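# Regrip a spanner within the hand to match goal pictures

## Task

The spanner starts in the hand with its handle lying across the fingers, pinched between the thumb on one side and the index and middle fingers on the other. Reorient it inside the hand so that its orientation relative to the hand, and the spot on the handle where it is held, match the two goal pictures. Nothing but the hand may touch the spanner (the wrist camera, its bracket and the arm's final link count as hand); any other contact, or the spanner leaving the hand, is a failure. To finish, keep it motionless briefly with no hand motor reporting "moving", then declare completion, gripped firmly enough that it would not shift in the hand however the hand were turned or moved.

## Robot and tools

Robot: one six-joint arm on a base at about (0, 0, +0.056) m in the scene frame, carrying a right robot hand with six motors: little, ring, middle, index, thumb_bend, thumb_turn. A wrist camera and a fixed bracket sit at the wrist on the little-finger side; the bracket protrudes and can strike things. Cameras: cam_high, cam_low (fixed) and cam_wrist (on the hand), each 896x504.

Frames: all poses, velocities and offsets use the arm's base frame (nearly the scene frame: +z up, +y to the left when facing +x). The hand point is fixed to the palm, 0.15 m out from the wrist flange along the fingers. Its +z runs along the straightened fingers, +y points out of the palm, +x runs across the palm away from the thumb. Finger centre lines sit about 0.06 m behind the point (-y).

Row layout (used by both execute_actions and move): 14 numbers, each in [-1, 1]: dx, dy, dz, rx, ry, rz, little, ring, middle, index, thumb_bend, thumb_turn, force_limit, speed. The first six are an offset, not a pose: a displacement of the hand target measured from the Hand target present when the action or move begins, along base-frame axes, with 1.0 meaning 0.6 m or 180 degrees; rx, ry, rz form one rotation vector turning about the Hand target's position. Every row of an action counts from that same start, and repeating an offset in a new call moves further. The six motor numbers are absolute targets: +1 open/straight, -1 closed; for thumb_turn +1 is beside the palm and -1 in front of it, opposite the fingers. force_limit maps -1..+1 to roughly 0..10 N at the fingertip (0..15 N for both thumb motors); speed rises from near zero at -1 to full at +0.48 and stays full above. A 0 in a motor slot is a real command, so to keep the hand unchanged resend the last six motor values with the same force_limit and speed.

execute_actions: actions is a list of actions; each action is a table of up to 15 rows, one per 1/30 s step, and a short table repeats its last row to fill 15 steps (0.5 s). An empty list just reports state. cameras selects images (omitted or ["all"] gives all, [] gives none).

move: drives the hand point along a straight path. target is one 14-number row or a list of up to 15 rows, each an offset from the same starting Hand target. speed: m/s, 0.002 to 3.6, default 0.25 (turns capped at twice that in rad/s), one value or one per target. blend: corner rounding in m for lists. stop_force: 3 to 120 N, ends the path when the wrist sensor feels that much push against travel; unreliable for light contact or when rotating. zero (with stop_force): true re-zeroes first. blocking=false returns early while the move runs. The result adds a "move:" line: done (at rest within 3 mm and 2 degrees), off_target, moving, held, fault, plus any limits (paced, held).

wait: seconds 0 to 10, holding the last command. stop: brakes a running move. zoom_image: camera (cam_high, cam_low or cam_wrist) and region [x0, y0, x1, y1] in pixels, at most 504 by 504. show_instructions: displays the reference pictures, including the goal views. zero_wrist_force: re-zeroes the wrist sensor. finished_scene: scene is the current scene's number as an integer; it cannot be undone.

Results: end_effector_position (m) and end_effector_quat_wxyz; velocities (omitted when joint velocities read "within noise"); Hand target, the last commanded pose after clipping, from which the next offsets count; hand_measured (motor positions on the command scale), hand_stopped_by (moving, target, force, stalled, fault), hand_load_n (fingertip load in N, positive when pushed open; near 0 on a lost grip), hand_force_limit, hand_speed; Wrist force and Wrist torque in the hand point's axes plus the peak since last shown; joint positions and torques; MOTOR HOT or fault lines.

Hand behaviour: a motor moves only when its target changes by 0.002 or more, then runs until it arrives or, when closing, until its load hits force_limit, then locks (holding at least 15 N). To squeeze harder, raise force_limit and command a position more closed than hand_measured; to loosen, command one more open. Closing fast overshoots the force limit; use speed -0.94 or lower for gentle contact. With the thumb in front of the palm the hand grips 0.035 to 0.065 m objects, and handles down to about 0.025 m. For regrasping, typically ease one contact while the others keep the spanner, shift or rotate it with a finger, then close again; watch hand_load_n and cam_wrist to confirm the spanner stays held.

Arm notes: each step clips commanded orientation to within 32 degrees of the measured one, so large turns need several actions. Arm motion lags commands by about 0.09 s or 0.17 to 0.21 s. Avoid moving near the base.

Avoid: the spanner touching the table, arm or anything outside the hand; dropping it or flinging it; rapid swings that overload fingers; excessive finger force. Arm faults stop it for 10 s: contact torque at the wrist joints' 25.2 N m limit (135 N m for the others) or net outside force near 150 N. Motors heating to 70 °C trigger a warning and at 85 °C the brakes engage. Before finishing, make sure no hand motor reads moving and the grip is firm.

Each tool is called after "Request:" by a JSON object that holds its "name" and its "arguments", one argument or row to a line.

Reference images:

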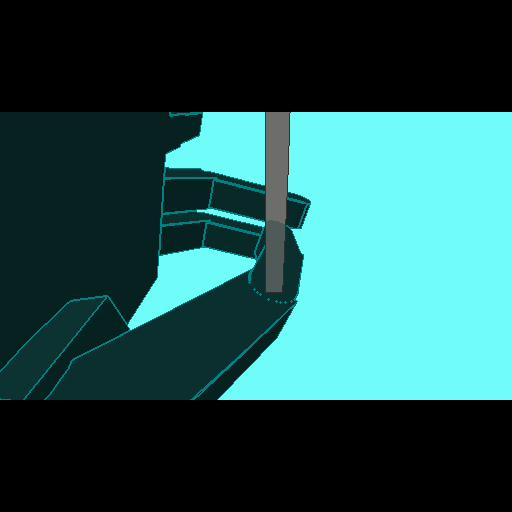

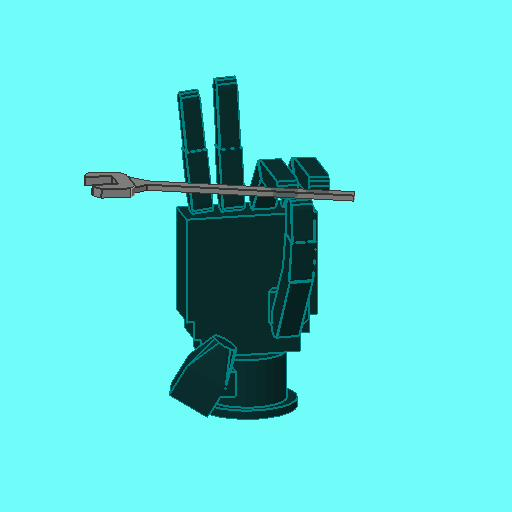

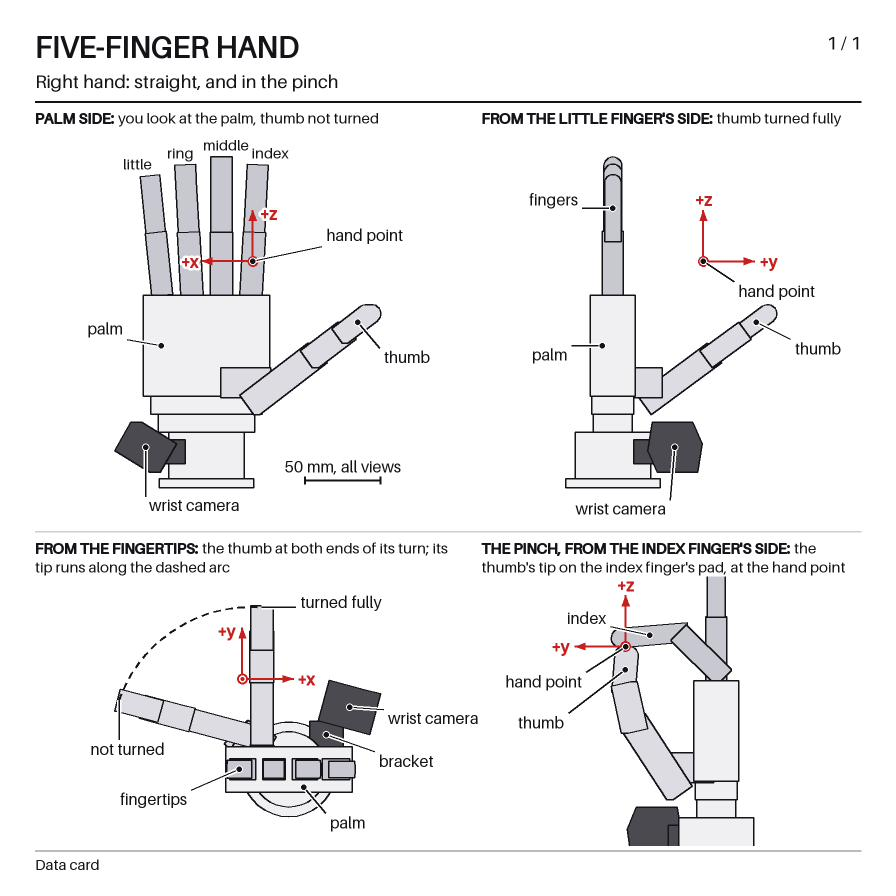

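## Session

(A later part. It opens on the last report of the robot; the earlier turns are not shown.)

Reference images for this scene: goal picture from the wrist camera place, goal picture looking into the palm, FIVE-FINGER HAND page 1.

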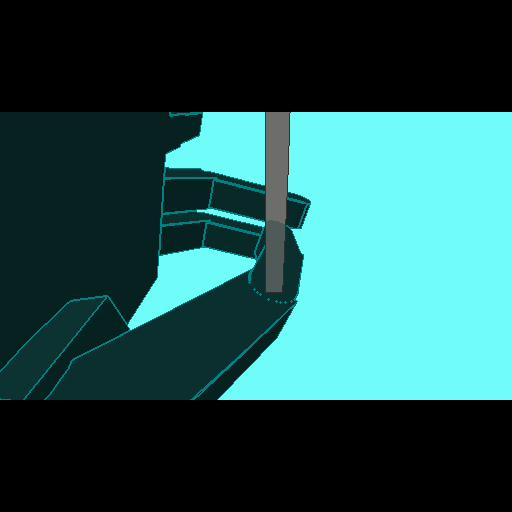

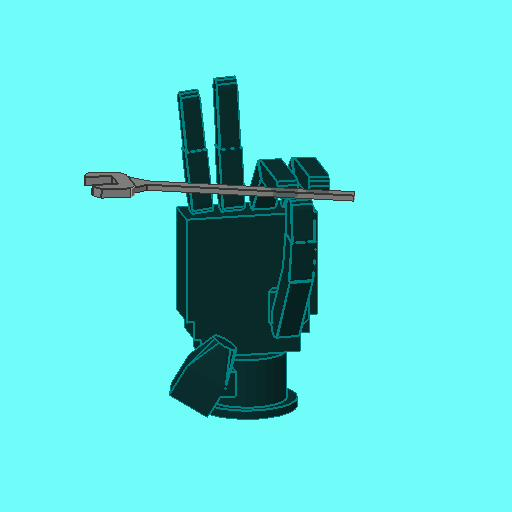

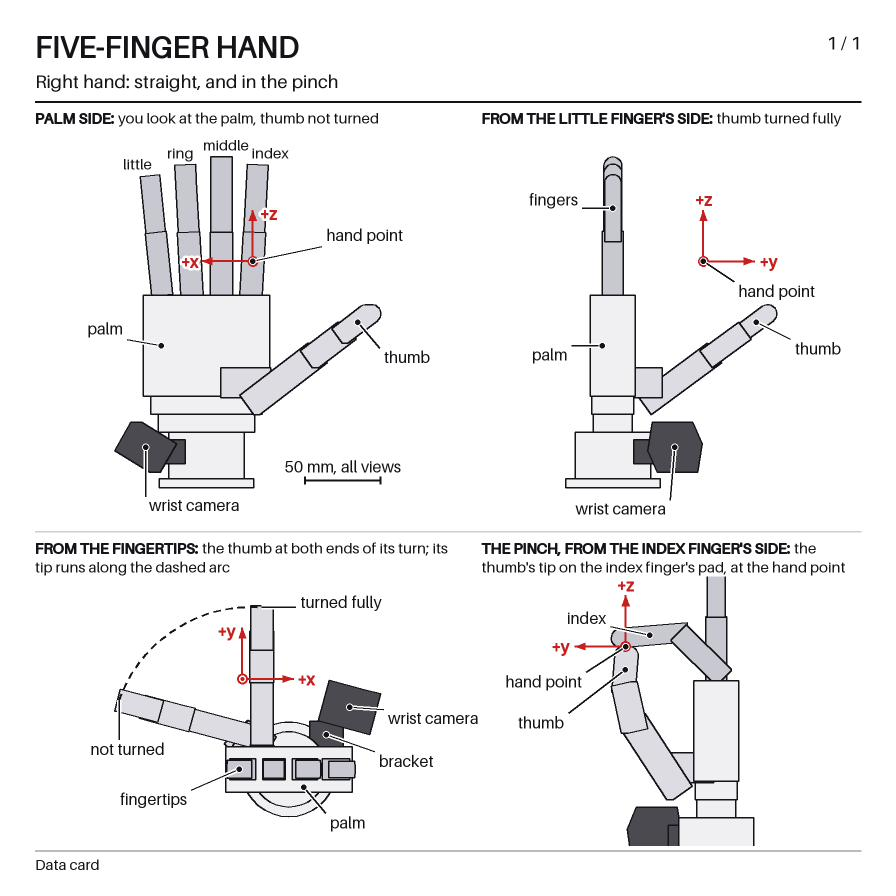

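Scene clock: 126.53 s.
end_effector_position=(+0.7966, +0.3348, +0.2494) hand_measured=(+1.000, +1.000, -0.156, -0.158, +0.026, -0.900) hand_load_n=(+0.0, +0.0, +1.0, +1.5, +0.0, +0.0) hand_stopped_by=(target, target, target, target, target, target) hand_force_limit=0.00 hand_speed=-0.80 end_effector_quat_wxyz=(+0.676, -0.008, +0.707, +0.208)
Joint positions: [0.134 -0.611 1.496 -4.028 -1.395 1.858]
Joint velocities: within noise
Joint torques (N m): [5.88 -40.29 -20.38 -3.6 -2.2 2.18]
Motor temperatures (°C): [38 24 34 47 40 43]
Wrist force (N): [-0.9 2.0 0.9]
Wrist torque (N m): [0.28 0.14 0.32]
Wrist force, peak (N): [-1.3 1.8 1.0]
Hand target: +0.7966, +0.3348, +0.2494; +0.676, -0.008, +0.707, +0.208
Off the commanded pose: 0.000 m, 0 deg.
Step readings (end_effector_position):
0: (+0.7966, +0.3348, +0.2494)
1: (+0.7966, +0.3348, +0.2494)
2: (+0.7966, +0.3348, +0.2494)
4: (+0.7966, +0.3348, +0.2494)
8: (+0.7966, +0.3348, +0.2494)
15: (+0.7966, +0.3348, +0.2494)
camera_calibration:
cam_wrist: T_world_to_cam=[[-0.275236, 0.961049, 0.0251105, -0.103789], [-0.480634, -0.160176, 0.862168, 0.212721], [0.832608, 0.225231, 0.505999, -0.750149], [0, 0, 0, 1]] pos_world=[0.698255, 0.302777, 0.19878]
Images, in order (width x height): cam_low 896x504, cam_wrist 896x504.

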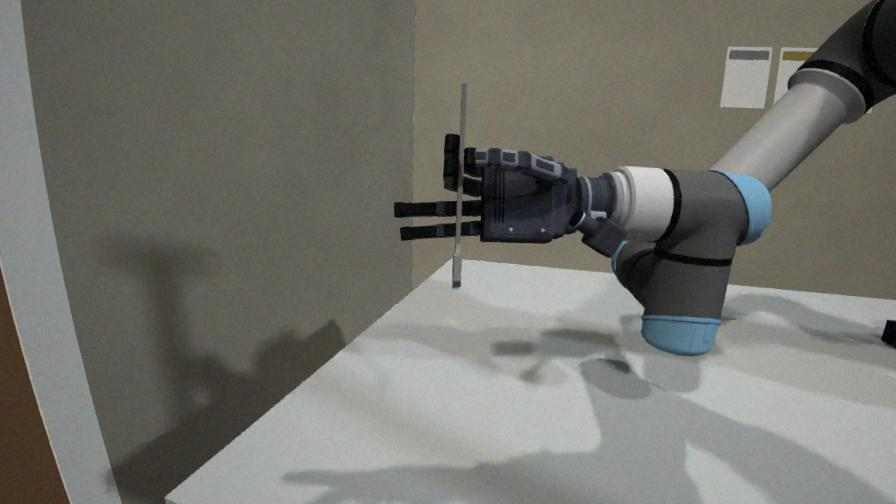

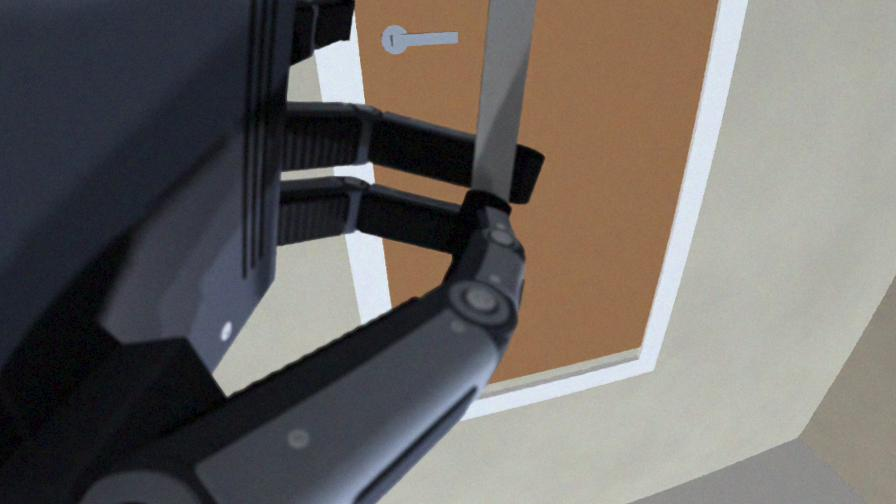

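Request:
{"name": "execute_actions", "arguments": {
  "actions": [
    [[0,0,0,0,0,0,1.0,1.0,-0.155,-0.157,0.026,-0.9,0.0,-0.8]]
  ],
  "cameras": ["cam_low","cam_wrist"]
}}

Request:
{"name": "zoom_image", "arguments": {
  "camera": "cam_low",
  "region": [440, 75, 510, 145]
}}

Scene clock: 129.30 s.
end_effector_position=(+0.7966, +0.3348, +0.2494) hand_measured=(+1.000, +1.000, -0.154, -0.156, +0.026, -0.900) hand_load_n=(+0.0, +0.0, +0.5, +1.0, +0.0, -0.5) hand_stopped_by=(target, target, target, target, target, target) hand_force_limit=0.00 hand_speed=-0.80 end_effector_quat_wxyz=(+0.676, -0.008, +0.707, +0.208)
Joint positions: [0.134 -0.611 1.496 -4.028 -1.395 1.858]
Joint velocities: within noise
Joint torques (N m): [5.79 -40.57 -19.83 -3.51 -2.25 2.38]
Motor temperatures (°C): [38 24 34 47 40 43]
Wrist force (N): [-1.2 1.5 0.8]
Wrist torque (N m): [0.21 0.16 0.29]
Wrist force, peak (N): [-1.6 1.5 1.0]
Hand target: +0.7966, +0.3348, +0.2494; +0.676, -0.008, +0.707, +0.208
Off the commanded pose: 0.000 m, 0 deg.
Step readings (end_effector_position):
0: (+0.7966, +0.3348, +0.2494)
1: (+0.7966, +0.3348, +0.2494)
2: (+0.7966, +0.3348, +0.2494)
4: (+0.7966, +0.3348, +0.2494)
8: (+0.7966, +0.3348, +0.2494)
15: (+0.7966, +0.3348, +0.2494)
camera_calibration:
cam_wrist: T_world_to_cam=[[-0.275236, 0.961049, 0.0251105, -0.103789], [-0.480634, -0.160176, 0.862168, 0.212721], [0.832608, 0.225231, 0.505999, -0.750149], [0, 0, 0, 1]] pos_world=[0.698255, 0.302777, 0.19878]
Images, in order (width x height): cam_low 896x504, cam_wrist 896x504.

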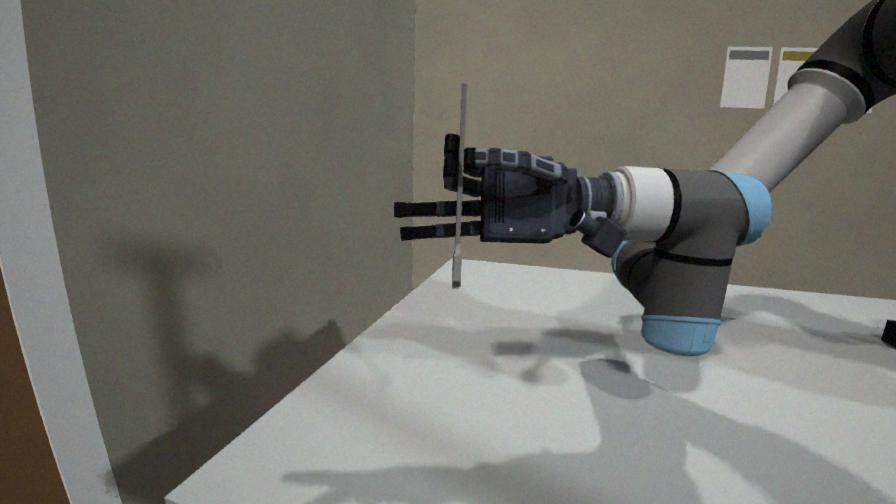

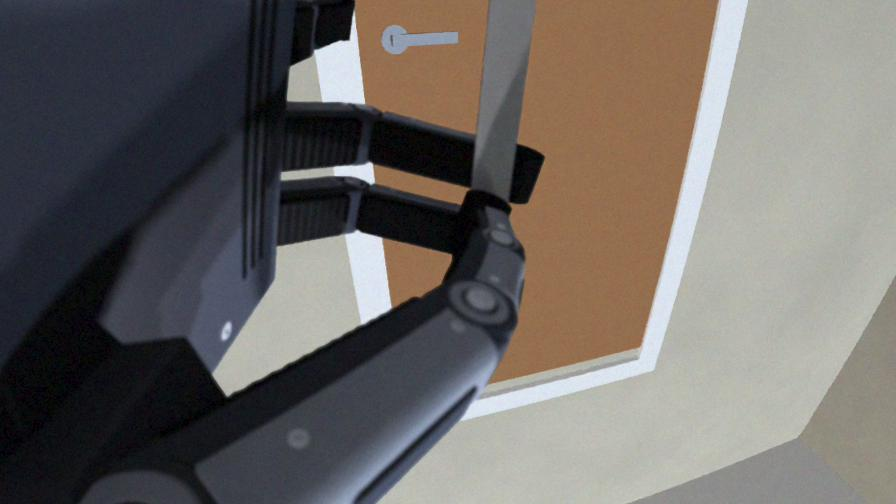

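Scaled by 7.200.

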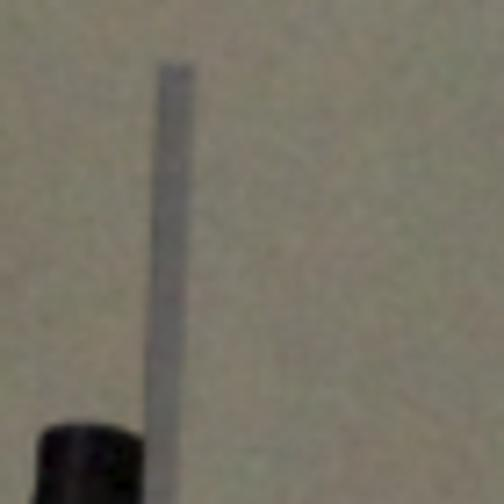

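Request:
{"name": "execute_actions", "arguments": {
  "actions": [
    [[0,0,0,0,0,0,1.0,1.0,-0.150,-0.152,0.026,-0.9,0.5,0.3],[0,0,0,0,0,0,1.0,1.0,-0.165,-0.167,0.026,-0.9,0.5,0.3]]
  ],
  "cameras": ["cam_low","cam_wrist"]
}}

Request:
{"name": "zoom_image", "arguments": {
  "camera": "cam_low",
  "region": [440, 75, 510, 145]
}}

Scene clock: 132.93 s.
end_effector_position=(+0.7966, +0.3348, +0.2494) hand_measured=(+1.000, +1.000, -0.162, -0.164, +0.026, -0.900) hand_load_n=(+0.0, +0.0, +3.5, +4.0, +0.0, -0.5) hand_stopped_by=(target, target, target, target, target, target) hand_force_limit=0.50 hand_speed=0.30 end_effector_quat_wxyz=(+0.676, -0.008, +0.707, +0.208)
Joint positions: [0.134 -0.611 1.496 -4.028 -1.395 1.858]
Joint velocities: within noise
Joint torques (N m): [5.88 -40.18 -18.73 -3.23 -2.25 2.35]
Motor temperatures (°C): [38 24 34 47 40 43]
Wrist force (N): [-1.1 1.6 0.7]
Wrist torque (N m): [0.22 0.16 0.29]
Wrist force, peak (N): [-1.3 2.0 0.9]
Hand target: +0.7966, +0.3348, +0.2494; +0.676, -0.008, +0.707, +0.208
Off the commanded pose: 0.000 m, 0 deg.
Step readings (end_effector_position):
0: (+0.7966, +0.3348, +0.2494)
1: (+0.7966, +0.3348, +0.2494)
2: (+0.7966, +0.3348, +0.2494)
4: (+0.7966, +0.3348, +0.2494)
8: (+0.7966, +0.3348, +0.2494)
15: (+0.7966, +0.3348, +0.2494)
camera_calibration:
cam_wrist: T_world_to_cam=[[-0.275236, 0.961049, 0.0251105, -0.103789], [-0.480634, -0.160176, 0.862168, 0.212721], [0.832608, 0.225231, 0.505999, -0.750149], [0, 0, 0, 1]] pos_world=[0.698255, 0.302777, 0.19878]
Images, in order (width x height): cam_low 896x504, cam_wrist 896x504.

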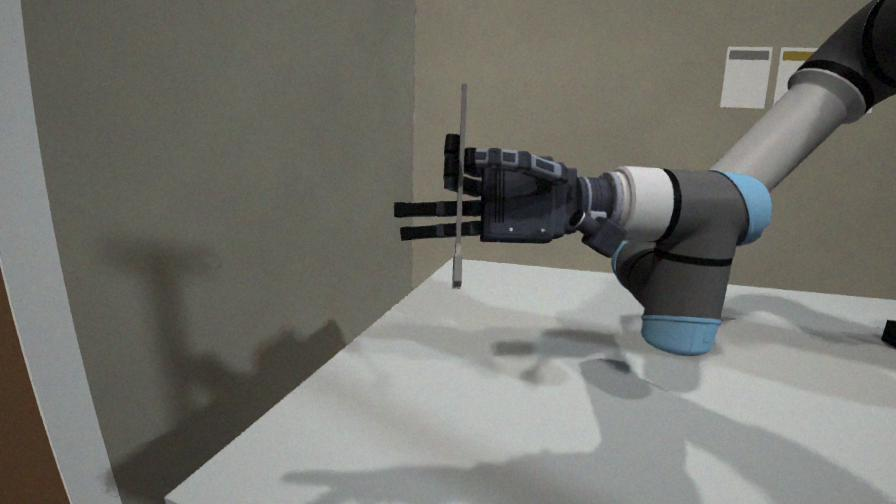

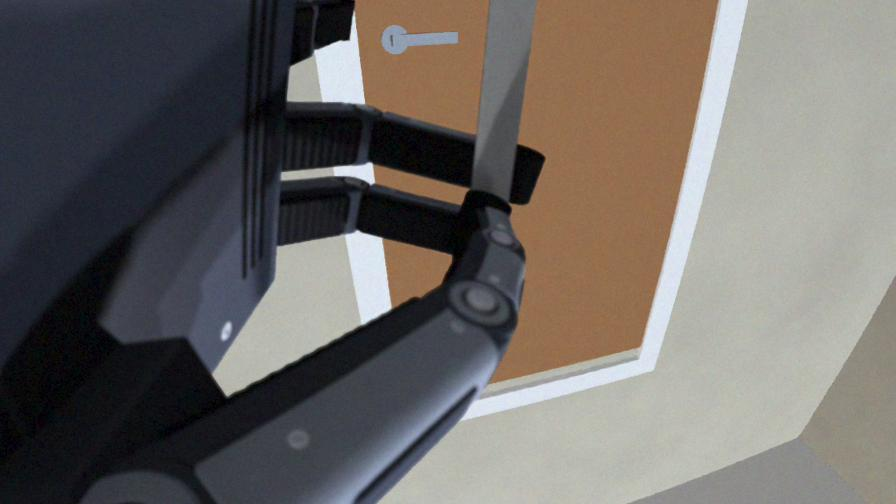

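Scaled by 7.200.

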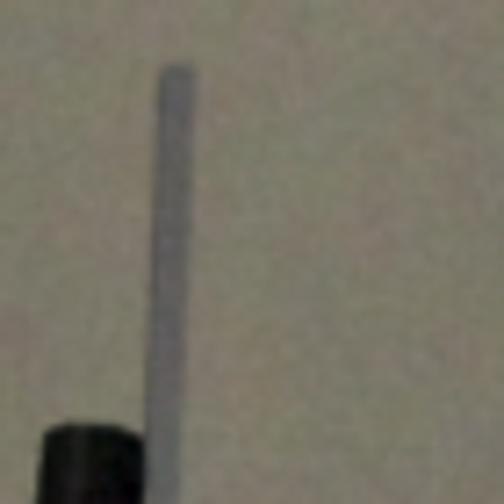

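Request:
{"name": "execute_actions", "arguments": {
  "actions": [
    [[0,0,0,0,0,0,1.0,1.0,-0.150,-0.152,0.026,-0.9,0.5,0.3],[0,0,0,0,0,0,1.0,1.0,-0.150,-0.152,0.026,-0.9,0.5,0.3],[0,0,0,0,0,0,1.0,1.0,-0.165,-0.167,0.026,-0.9,0.5,0.3]]
  ],
  "cameras": ["cam_low","cam_wrist"]
}}

Request:
{"name": "zoom_image", "arguments": {
  "camera": "cam_low",
  "region": [440, 75, 510, 145]
}}

Scene clock: 135.87 s.
end_effector_position=(+0.7966, +0.3348, +0.2494) hand_measured=(+1.000, +1.000, -0.162, -0.164, +0.026, -0.900) hand_load_n=(+0.0, +0.0, +3.5, +4.0, +0.5, -0.5) hand_stopped_by=(target, target, target, target, target, target) hand_force_limit=0.50 hand_speed=0.30 end_effector_quat_wxyz=(+0.676, -0.008, +0.707, +0.208)
Joint positions: [0.134 -0.611 1.496 -4.028 -1.395 1.858]
Joint velocities: within noise
Joint torques (N m): [6.44 -40.52 -17.04 -2.96 -2.07 2.34]
Motor temperatures (°C): [38 24 34 47 40 43]
Wrist force (N): [-1.1 1.4 0.8]
Wrist torque (N m): [0.19 0.17 0.28]
Wrist force, peak (N): [-1.3 1.8 1.0]
Hand target: +0.7966, +0.3348, +0.2494; +0.676, -0.008, +0.707, +0.208
Off the commanded pose: 0.000 m, 0 deg.
Step readings (end_effector_position):
0: (+0.7966, +0.3348, +0.2494)
1: (+0.7966, +0.3348, +0.2494)
2: (+0.7966, +0.3348, +0.2494)
4: (+0.7966, +0.3348, +0.2494)
8: (+0.7966, +0.3348, +0.2494)
15: (+0.7966, +0.3348, +0.2494)
camera_calibration:
cam_wrist: T_world_to_cam=[[-0.275236, 0.961049, 0.0251105, -0.103789], [-0.480634, -0.160176, 0.862168, 0.212721], [0.832608, 0.225231, 0.505999, -0.750149], [0, 0, 0, 1]] pos_world=[0.698255, 0.302777, 0.19878]
Images, in order (width x height): cam_low 896x504, cam_wrist 896x504.

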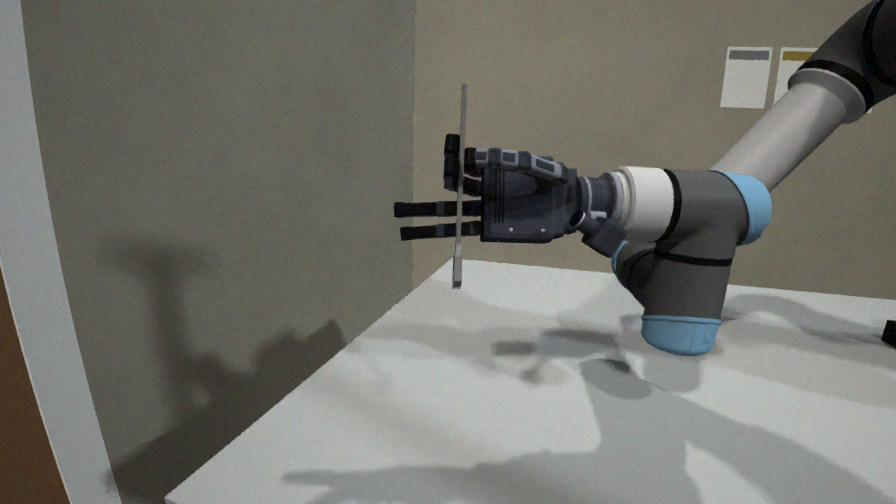

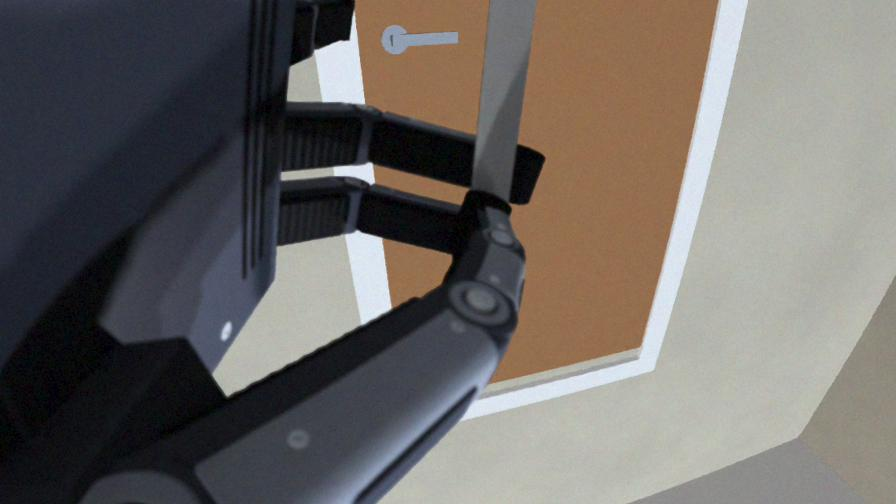

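Scaled by 7.200.

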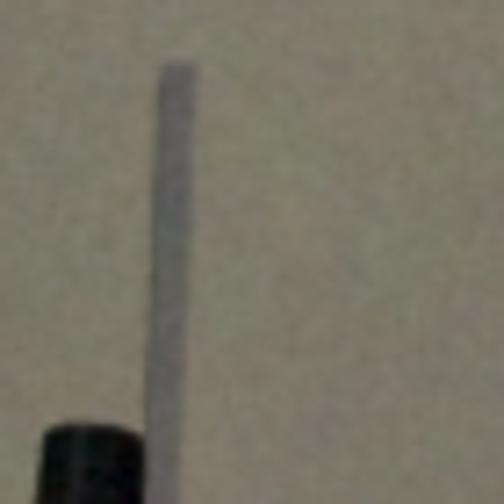

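Request:
{"name": "execute_actions", "arguments": {
  "actions": [
    [[0,0,0,0,0,0,1.0,1.0,-0.156,-0.158,0.026,-0.9,0.5,0.3],[0,0,0,0,0,0,1.0,1.0,-0.156,-0.158,0.026,-0.9,0.5,0.3],[0,0,0,0,0,0,1.0,1.0,-0.156,-0.158,0.026,-0.9,0.5,0.3],[0,0,0,0,0,0,1.0,1.0,-0.156,-0.158,0.026,-0.9,0.5,0.3],[0,0,0,0,0,0,1.0,1.0,-0.156,-0.158,0.026,-0.9,0.5,0.3],[0,0,0,0,0,0,1.0,1.0,-0.156,-0.158,0.026,-0.9,0.5,0.3],[0,0,0,0,0,0,1.0,1.0,-0.150,-0.152,0.026,-0.9,0.5,0.3],[0,0,0,0,0,0,1.0,1.0,-0.150,-0.152,0.026,-0.9,0.5,0.3],[0,0,0,0,0,0,1.0,1.0,-0.150,-0.152,0.026,-0.9,0.5,0.3],[0,0,0,0,0,0,1.0,1.0,-0.165,-0.167,0.026,-0.9,0.5,0.3]]
  ],
  "cameras": ["cam_low","cam_wrist"]
}}

Request:
{"name": "zoom_image", "arguments": {
  "camera": "cam_low",
  "region": [440, 75, 510, 145]
}}

Scene clock: 140.93 s.
end_effector_position=(+0.7966, +0.3348, +0.2494) hand_measured=(+1.000, +1.000, -0.164, -0.164, +0.026, -0.900) hand_load_n=(+0.0, +0.0, +3.0, +4.0, +0.5, -1.5) hand_stopped_by=(target, target, target, target, target, target) hand_force_limit=0.50 hand_speed=0.30 end_effector_quat_wxyz=(+0.676, -0.008, +0.707, +0.208)
Joint positions: [0.134 -0.611 1.496 -4.028 -1.395 1.858]
Joint velocities: within noise
Joint torques (N m): [4.64 -44.13 -16.6 -2.93 -1.91 2.25]
Motor temperatures (°C): [38 24 34 47 40 43]
Wrist force (N): [-1.3 1.1 0.9]
Wrist torque (N m): [0.14 0.19 0.27]
Wrist force, peak (N): [-1.8 1.6 1.1]
Hand target: +0.7966, +0.3348, +0.2494; +0.676, -0.008, +0.707, +0.208
Off the commanded pose: 0.000 m, 0 deg.
Step readings (end_effector_position):
0: (+0.7966, +0.3348, +0.2494)
1: (+0.7966, +0.3348, +0.2494)
2: (+0.7966, +0.3348, +0.2494)
4: (+0.7966, +0.3348, +0.2494)
8: (+0.7966, +0.3348, +0.2494)
15: (+0.7966, +0.3348, +0.2494)
camera_calibration:
cam_wrist: T_world_to_cam=[[-0.275249, 0.961044, 0.0251341, -0.103783], [-0.480627, -0.160203, 0.862168, 0.212724], [0.832608, 0.225231, 0.505999, -0.750149], [0, 0, 0, 1]] pos_world=[0.698255, 0.302776, 0.19878]
Images, in order (width x height): cam_low 896x504, cam_wrist 896x504.

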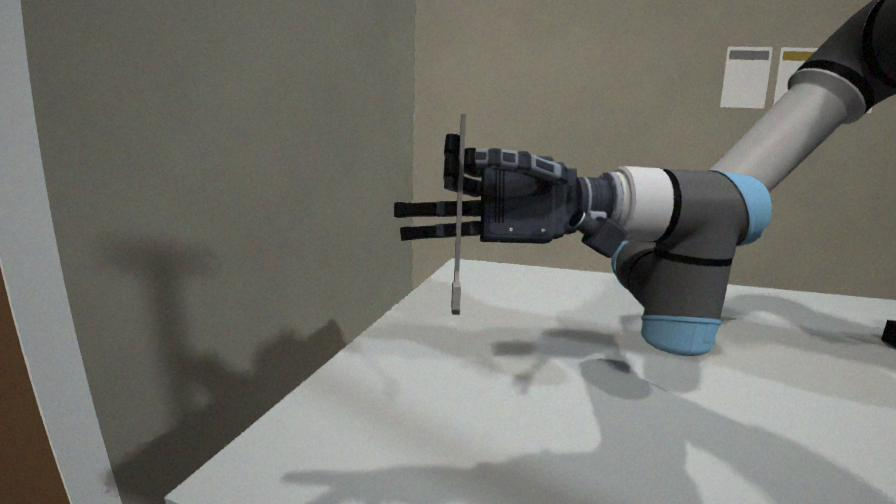

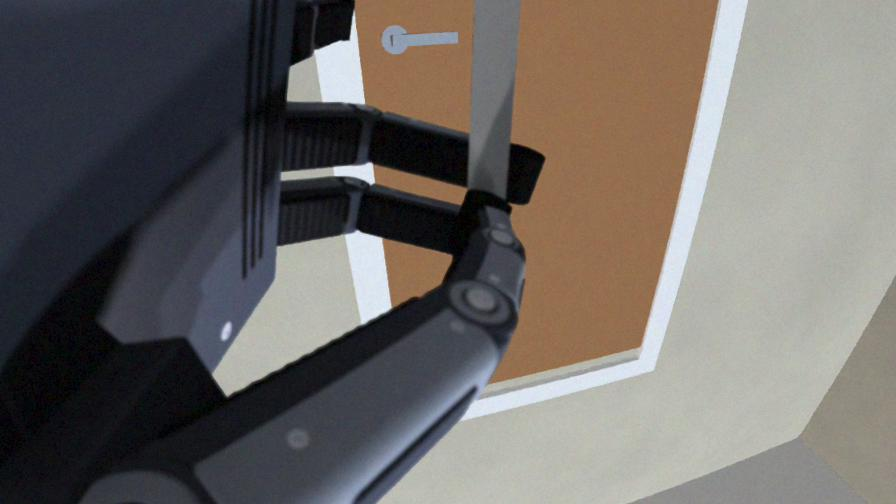

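Scaled by 7.200.

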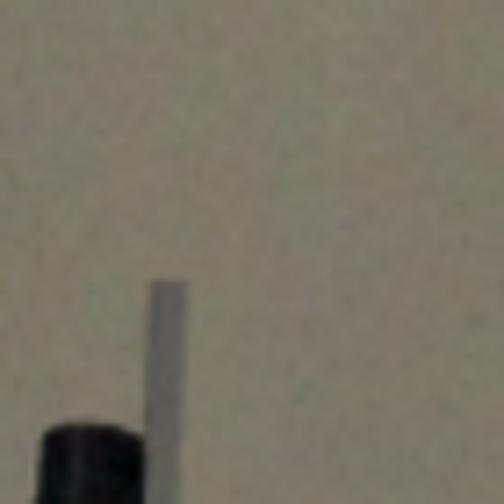

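Request:
{"name": "zoom_image", "arguments": {
  "camera": "cam_wrist",
  "region": [392, 0, 644, 252]
}}

Request:
{"name": "zoom_image", "arguments": {
  "camera": "cam_low",
  "region": [390, 100, 610, 320]
}}

Scaled by 2.000.

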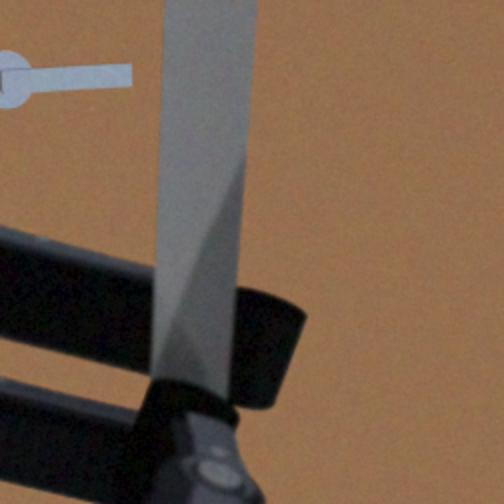

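Scaled by 2.291.

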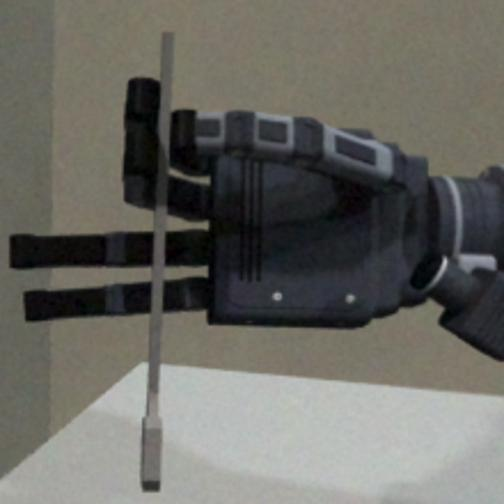

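Request:
{"name": "move", "arguments": {
  "target": [0.039,-0.125,0.03,-0.0448,-0.0352,0.0671,1.0,1.0,-0.170,-0.172,0.026,-0.9,0.5,-0.8],
  "speed": 0.15,
  "cameras": ["cam_low","cam_wrist","cam_high"]
}}

Request:
{"name": "zoom_image", "arguments": {
  "camera": "cam_low",
  "region": [390, 80, 610, 300]
}}

Scene clock: 169.10 s.
end_effector_position=(+0.8199, +0.2599, +0.2674) hand_measured=(+1.000, +1.000, -0.168, -0.170, +0.026, -0.900) hand_load_n=(+0.0, +0.0, +5.5, +6.0, +0.5, -1.5) hand_stopped_by=(target, target, target, target, target, target) hand_force_limit=0.50 hand_speed=-0.80 end_effector_quat_wxyz=(+0.686, -0.141, +0.676, +0.227)
Joint positions: [-0.074 -0.585 1.374 -3.985 -0.972 1.715]
Joint velocities: within noise
Joint torques (N m): [-8.08 -42.27 -27.85 0.65 2.06 -2.36]
Motor temperatures (°C): [38 24 34 47 40 43]
Wrist force (N): [-1.2 1.3 1.2]
Wrist torque (N m): [0.16 0.17 0.27]
Wrist force, peak (N): [-0.7 2.4 0.8]
Hand target: +0.8200, +0.2598, +0.2674; +0.686, -0.141, +0.676, +0.227
Off the commanded pose: 0.000 m, 0 deg.
move: done
camera_calibration:
cam_wrist: T_world_to_cam=[[-0.463012, 0.87428, -0.145788, 0.196475], [-0.541837, -0.149021, 0.827167, 0.25311], [0.70145, 0.461982, 0.542716, -0.725697], [0, 0, 0, 1]] pos_world=[0.737155, 0.201204, 0.213127]

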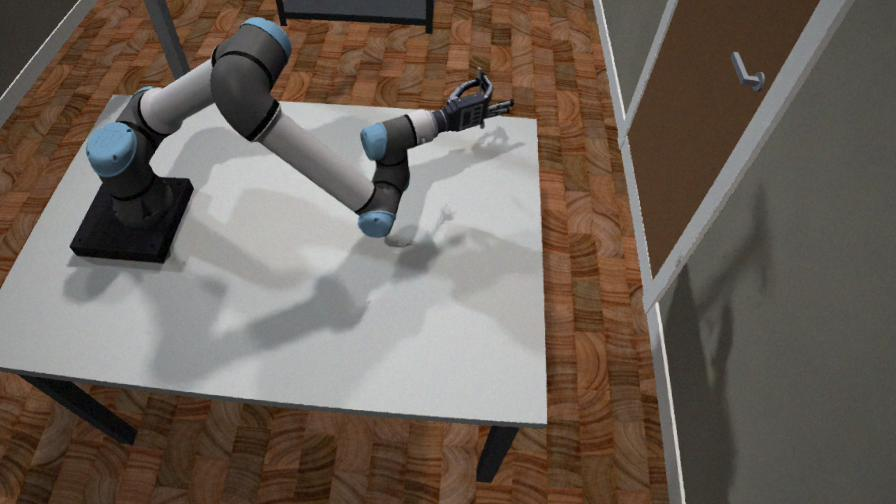

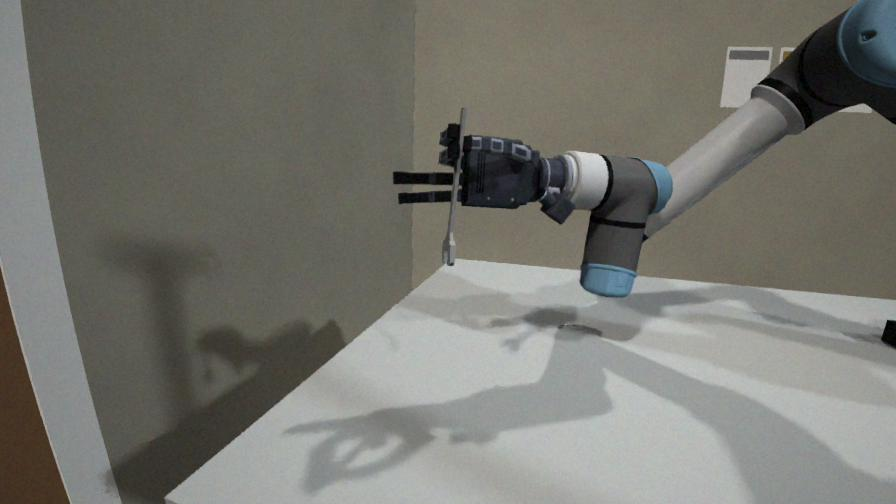

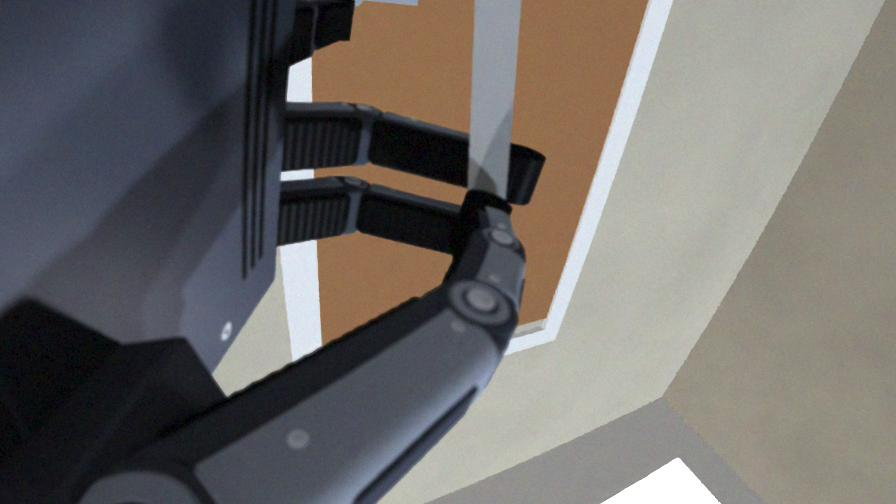

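Scaled by 2.291.

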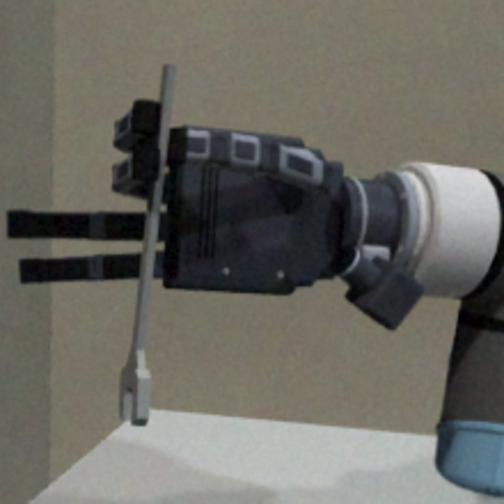

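Request:
{"name": "zoom_image", "arguments": {
  "camera": "cam_low",
  "region": [430, 100, 490, 160]
}}

Request:
{"name": "zoom_image", "arguments": {
  "camera": "cam_low",
  "region": [420, 210, 480, 270]
}}

Request:
{"name": "zoom_image", "arguments": {
  "camera": "cam_wrist",
  "region": [392, 0, 644, 252]
}}

Scaled by 8.400.

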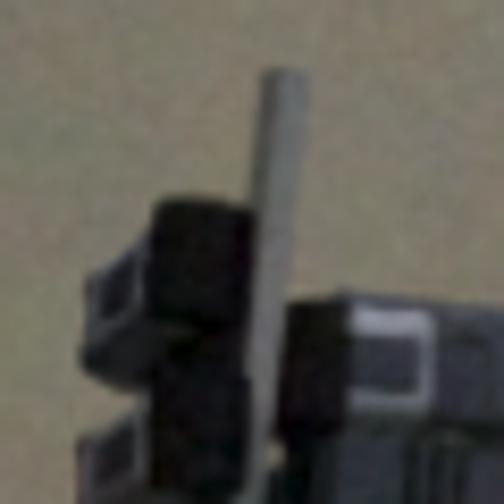

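Scaled by 8.400.

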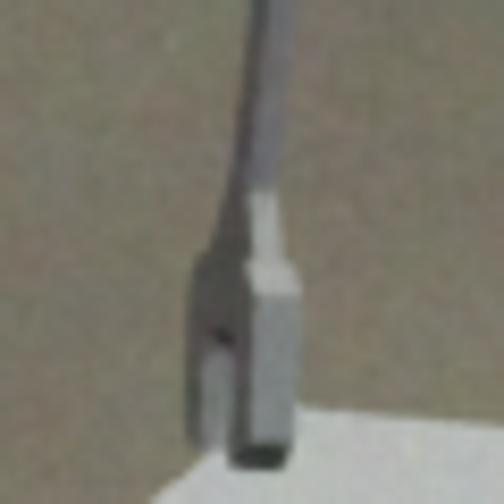

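Scaled by 2.000.

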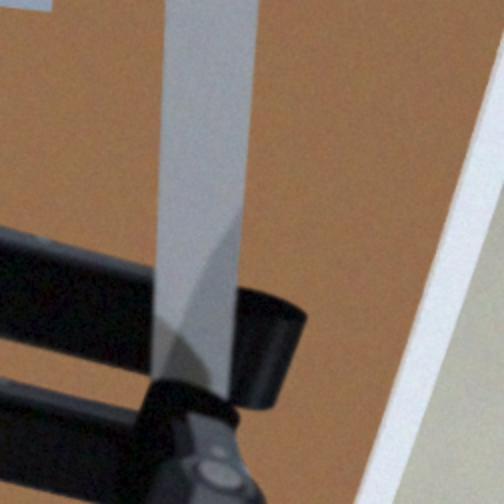

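Request:
{"name": "execute_actions", "arguments": {
  "actions": [
    [[0,0,0,0,0,0,1.0,1.0,-0.186,-0.188,0.026,-0.9,1.0,-0.9]]
  ],
  "cameras": ["cam_low","cam_wrist"]
}}

Request:
{"name": "zoom_image", "arguments": {
  "camera": "cam_wrist",
  "region": [392, 0, 644, 252]
}}

Scene clock: 214.00 s.
end_effector_position=(+0.8200, +0.2598, +0.2674) hand_measured=(+1.000, +1.000, -0.182, -0.182, +0.026, -0.900) hand_load_n=(+0.0, +0.0, +11.0, +10.5, +1.0, -2.0) hand_stopped_by=(target, target, force, force, target, target) hand_force_limit=1.00 hand_speed=-0.90 end_effector_quat_wxyz=(+0.686, -0.141, +0.676, +0.227)
Joint positions: [-0.074 -0.585 1.374 -3.985 -0.972 1.715]
Joint velocities: within noise
Joint torques (N m): [-6.9 -42.59 -26.65 0.96 2.17 -2.39]
Motor temperatures (°C): [38 24 34 47 40 43]
Wrist force (N): [-0.8 1.4 1.0]
Wrist torque (N m): [0.18 0.12 0.28]
Wrist force, peak (N): [-1.2 1.9 0.9]
Hand target: +0.8200, +0.2598, +0.2674; +0.686, -0.141, +0.676, +0.227
Off the commanded pose: 0.000 m, 0 deg.
Step readings (end_effector_position):
0: (+0.8200, +0.2598, +0.2674)
1: (+0.8200, +0.2598, +0.2674)
2: (+0.8200, +0.2598, +0.2674)
4: (+0.8200, +0.2598, +0.2674)
8: (+0.8200, +0.2598, +0.2674)
15: (+0.8200, +0.2598, +0.2674)
camera_calibration:
cam_wrist: T_world_to_cam=[[-0.463168, 0.874178, -0.145908, 0.196723], [-0.541854, -0.149033, 0.827154, 0.253112], [0.701334, 0.462172, 0.542704, -0.725601], [0, 0, 0, 1]] pos_world=[0.737155, 0.201104, 0.213127]
Images, in order (width x height): cam_low 896x504, cam_wrist 896x504.

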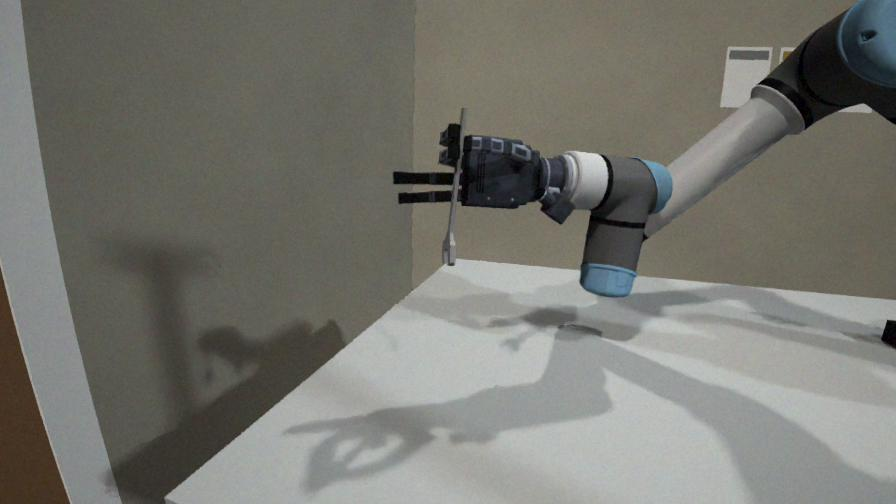

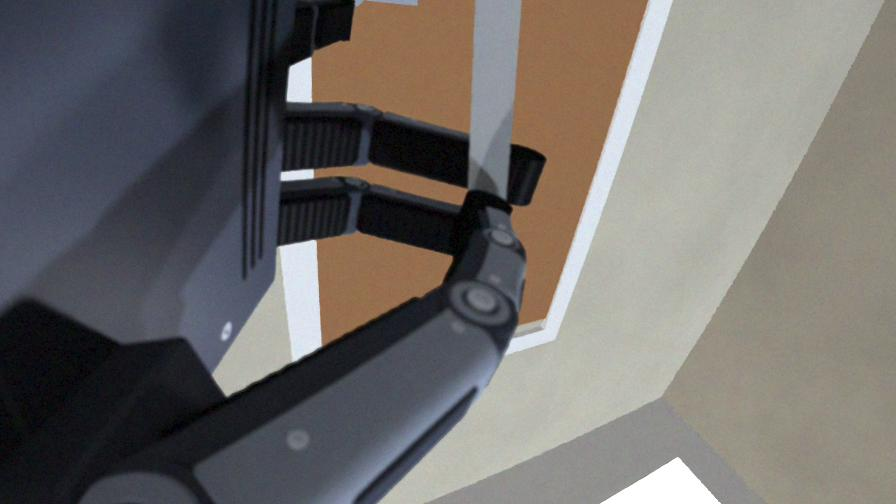

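Scaled by 2.000.

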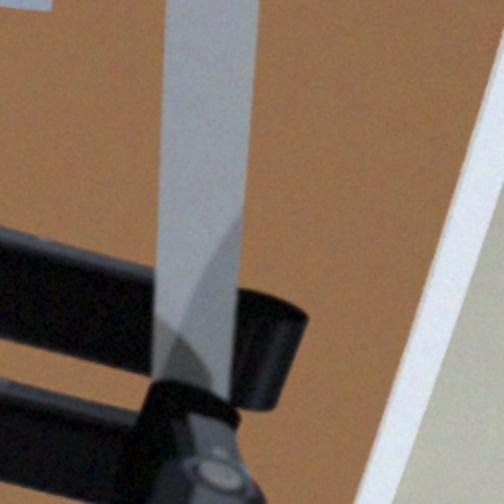

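Request:
{"name": "move", "arguments": {
  "target": [0.0,0.0,0.05,0.2661,0.1331,-0.0561,1.0,1.0,-0.186,-0.188,0.026,-0.9,1.0,-0.9],
  "speed": 0.2
}}

Request:
{"name": "zoom_image", "arguments": {
  "camera": "cam_wrist",
  "region": [392, 0, 644, 252]
}}

Scene clock: 238.17 s.
end_effector_position=(+0.8200, +0.2598, +0.2974) hand_measured=(+1.000, +1.000, -0.182, -0.182, +0.026, -0.900) hand_load_n=(+0.0, +0.0, +11.5, +10.5, +1.0, -2.0) hand_stopped_by=(target, target, force, force, target, target) hand_force_limit=1.00 hand_speed=-0.90 end_effector_quat_wxyz=(+0.550, +0.254, +0.660, +0.444)
Joint positions: [0.079 -0.662 1.508 -3.988 -1.337 2.617]
Joint velocities: within noise
Joint torques (N m): [7.34 -62.45 -5.43 0.47 -2.59 2.36]
Motor temperatures (°C): [37 24 34 47 40 43]
Wrist force (N): [-0.7 1.9 0.9]
Wrist torque (N m): [0.25 0.10 0.29]
Wrist force, peak (N): [-1.0 2.2 1.0]
Hand target: +0.8200, +0.2598, +0.2974; +0.550, +0.254, +0.660, +0.444
Off the commanded pose: 0.000 m, 0 deg.
move: done
camera_calibration:
cam_wrist: T_world_to_cam=[[-0.187978, 0.682936, 0.705878, -0.228238], [-0.297268, -0.724541, 0.621829, 0.238376], [0.936107, -0.0929449, 0.339213, -0.729682], [0, 0, 0, 1]] pos_world=[0.711018, 0.260765, 0.260397]

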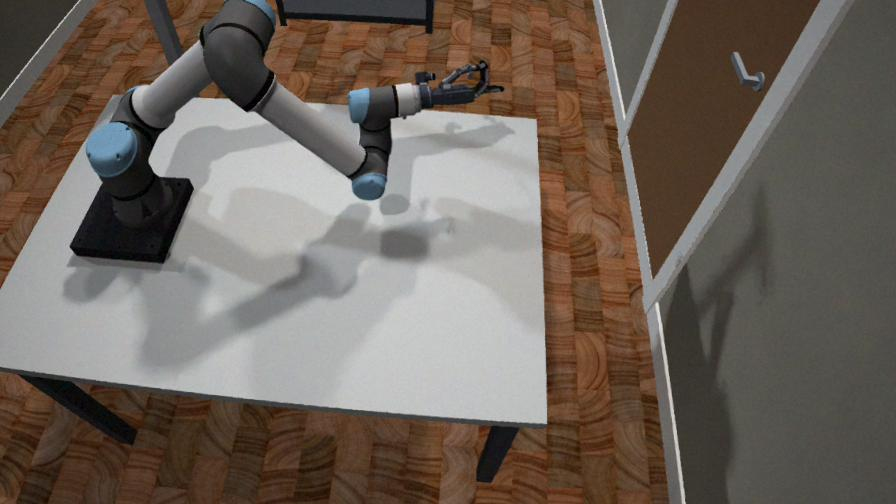

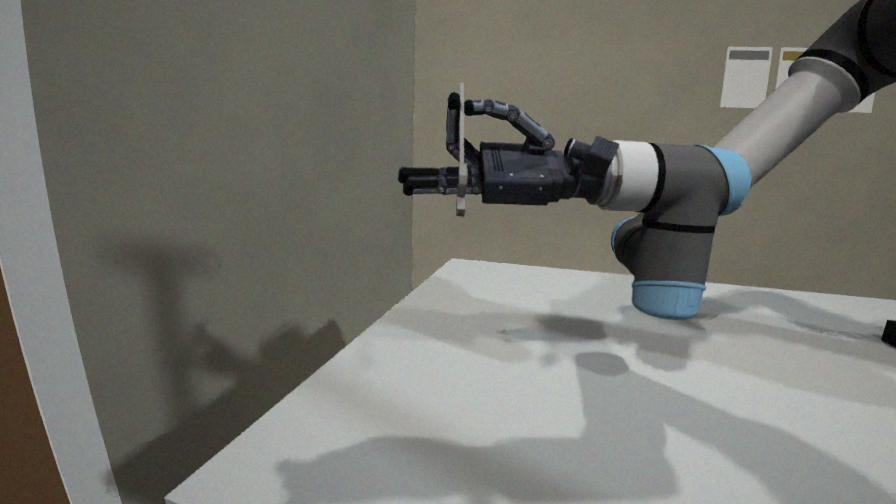

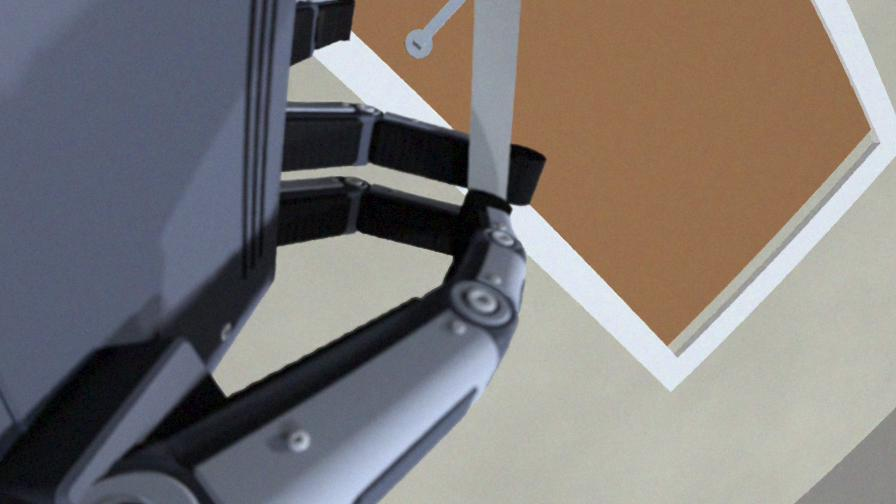

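Scaled by 2.000.

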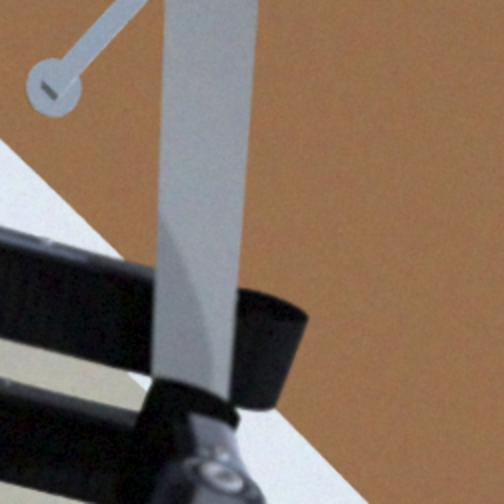

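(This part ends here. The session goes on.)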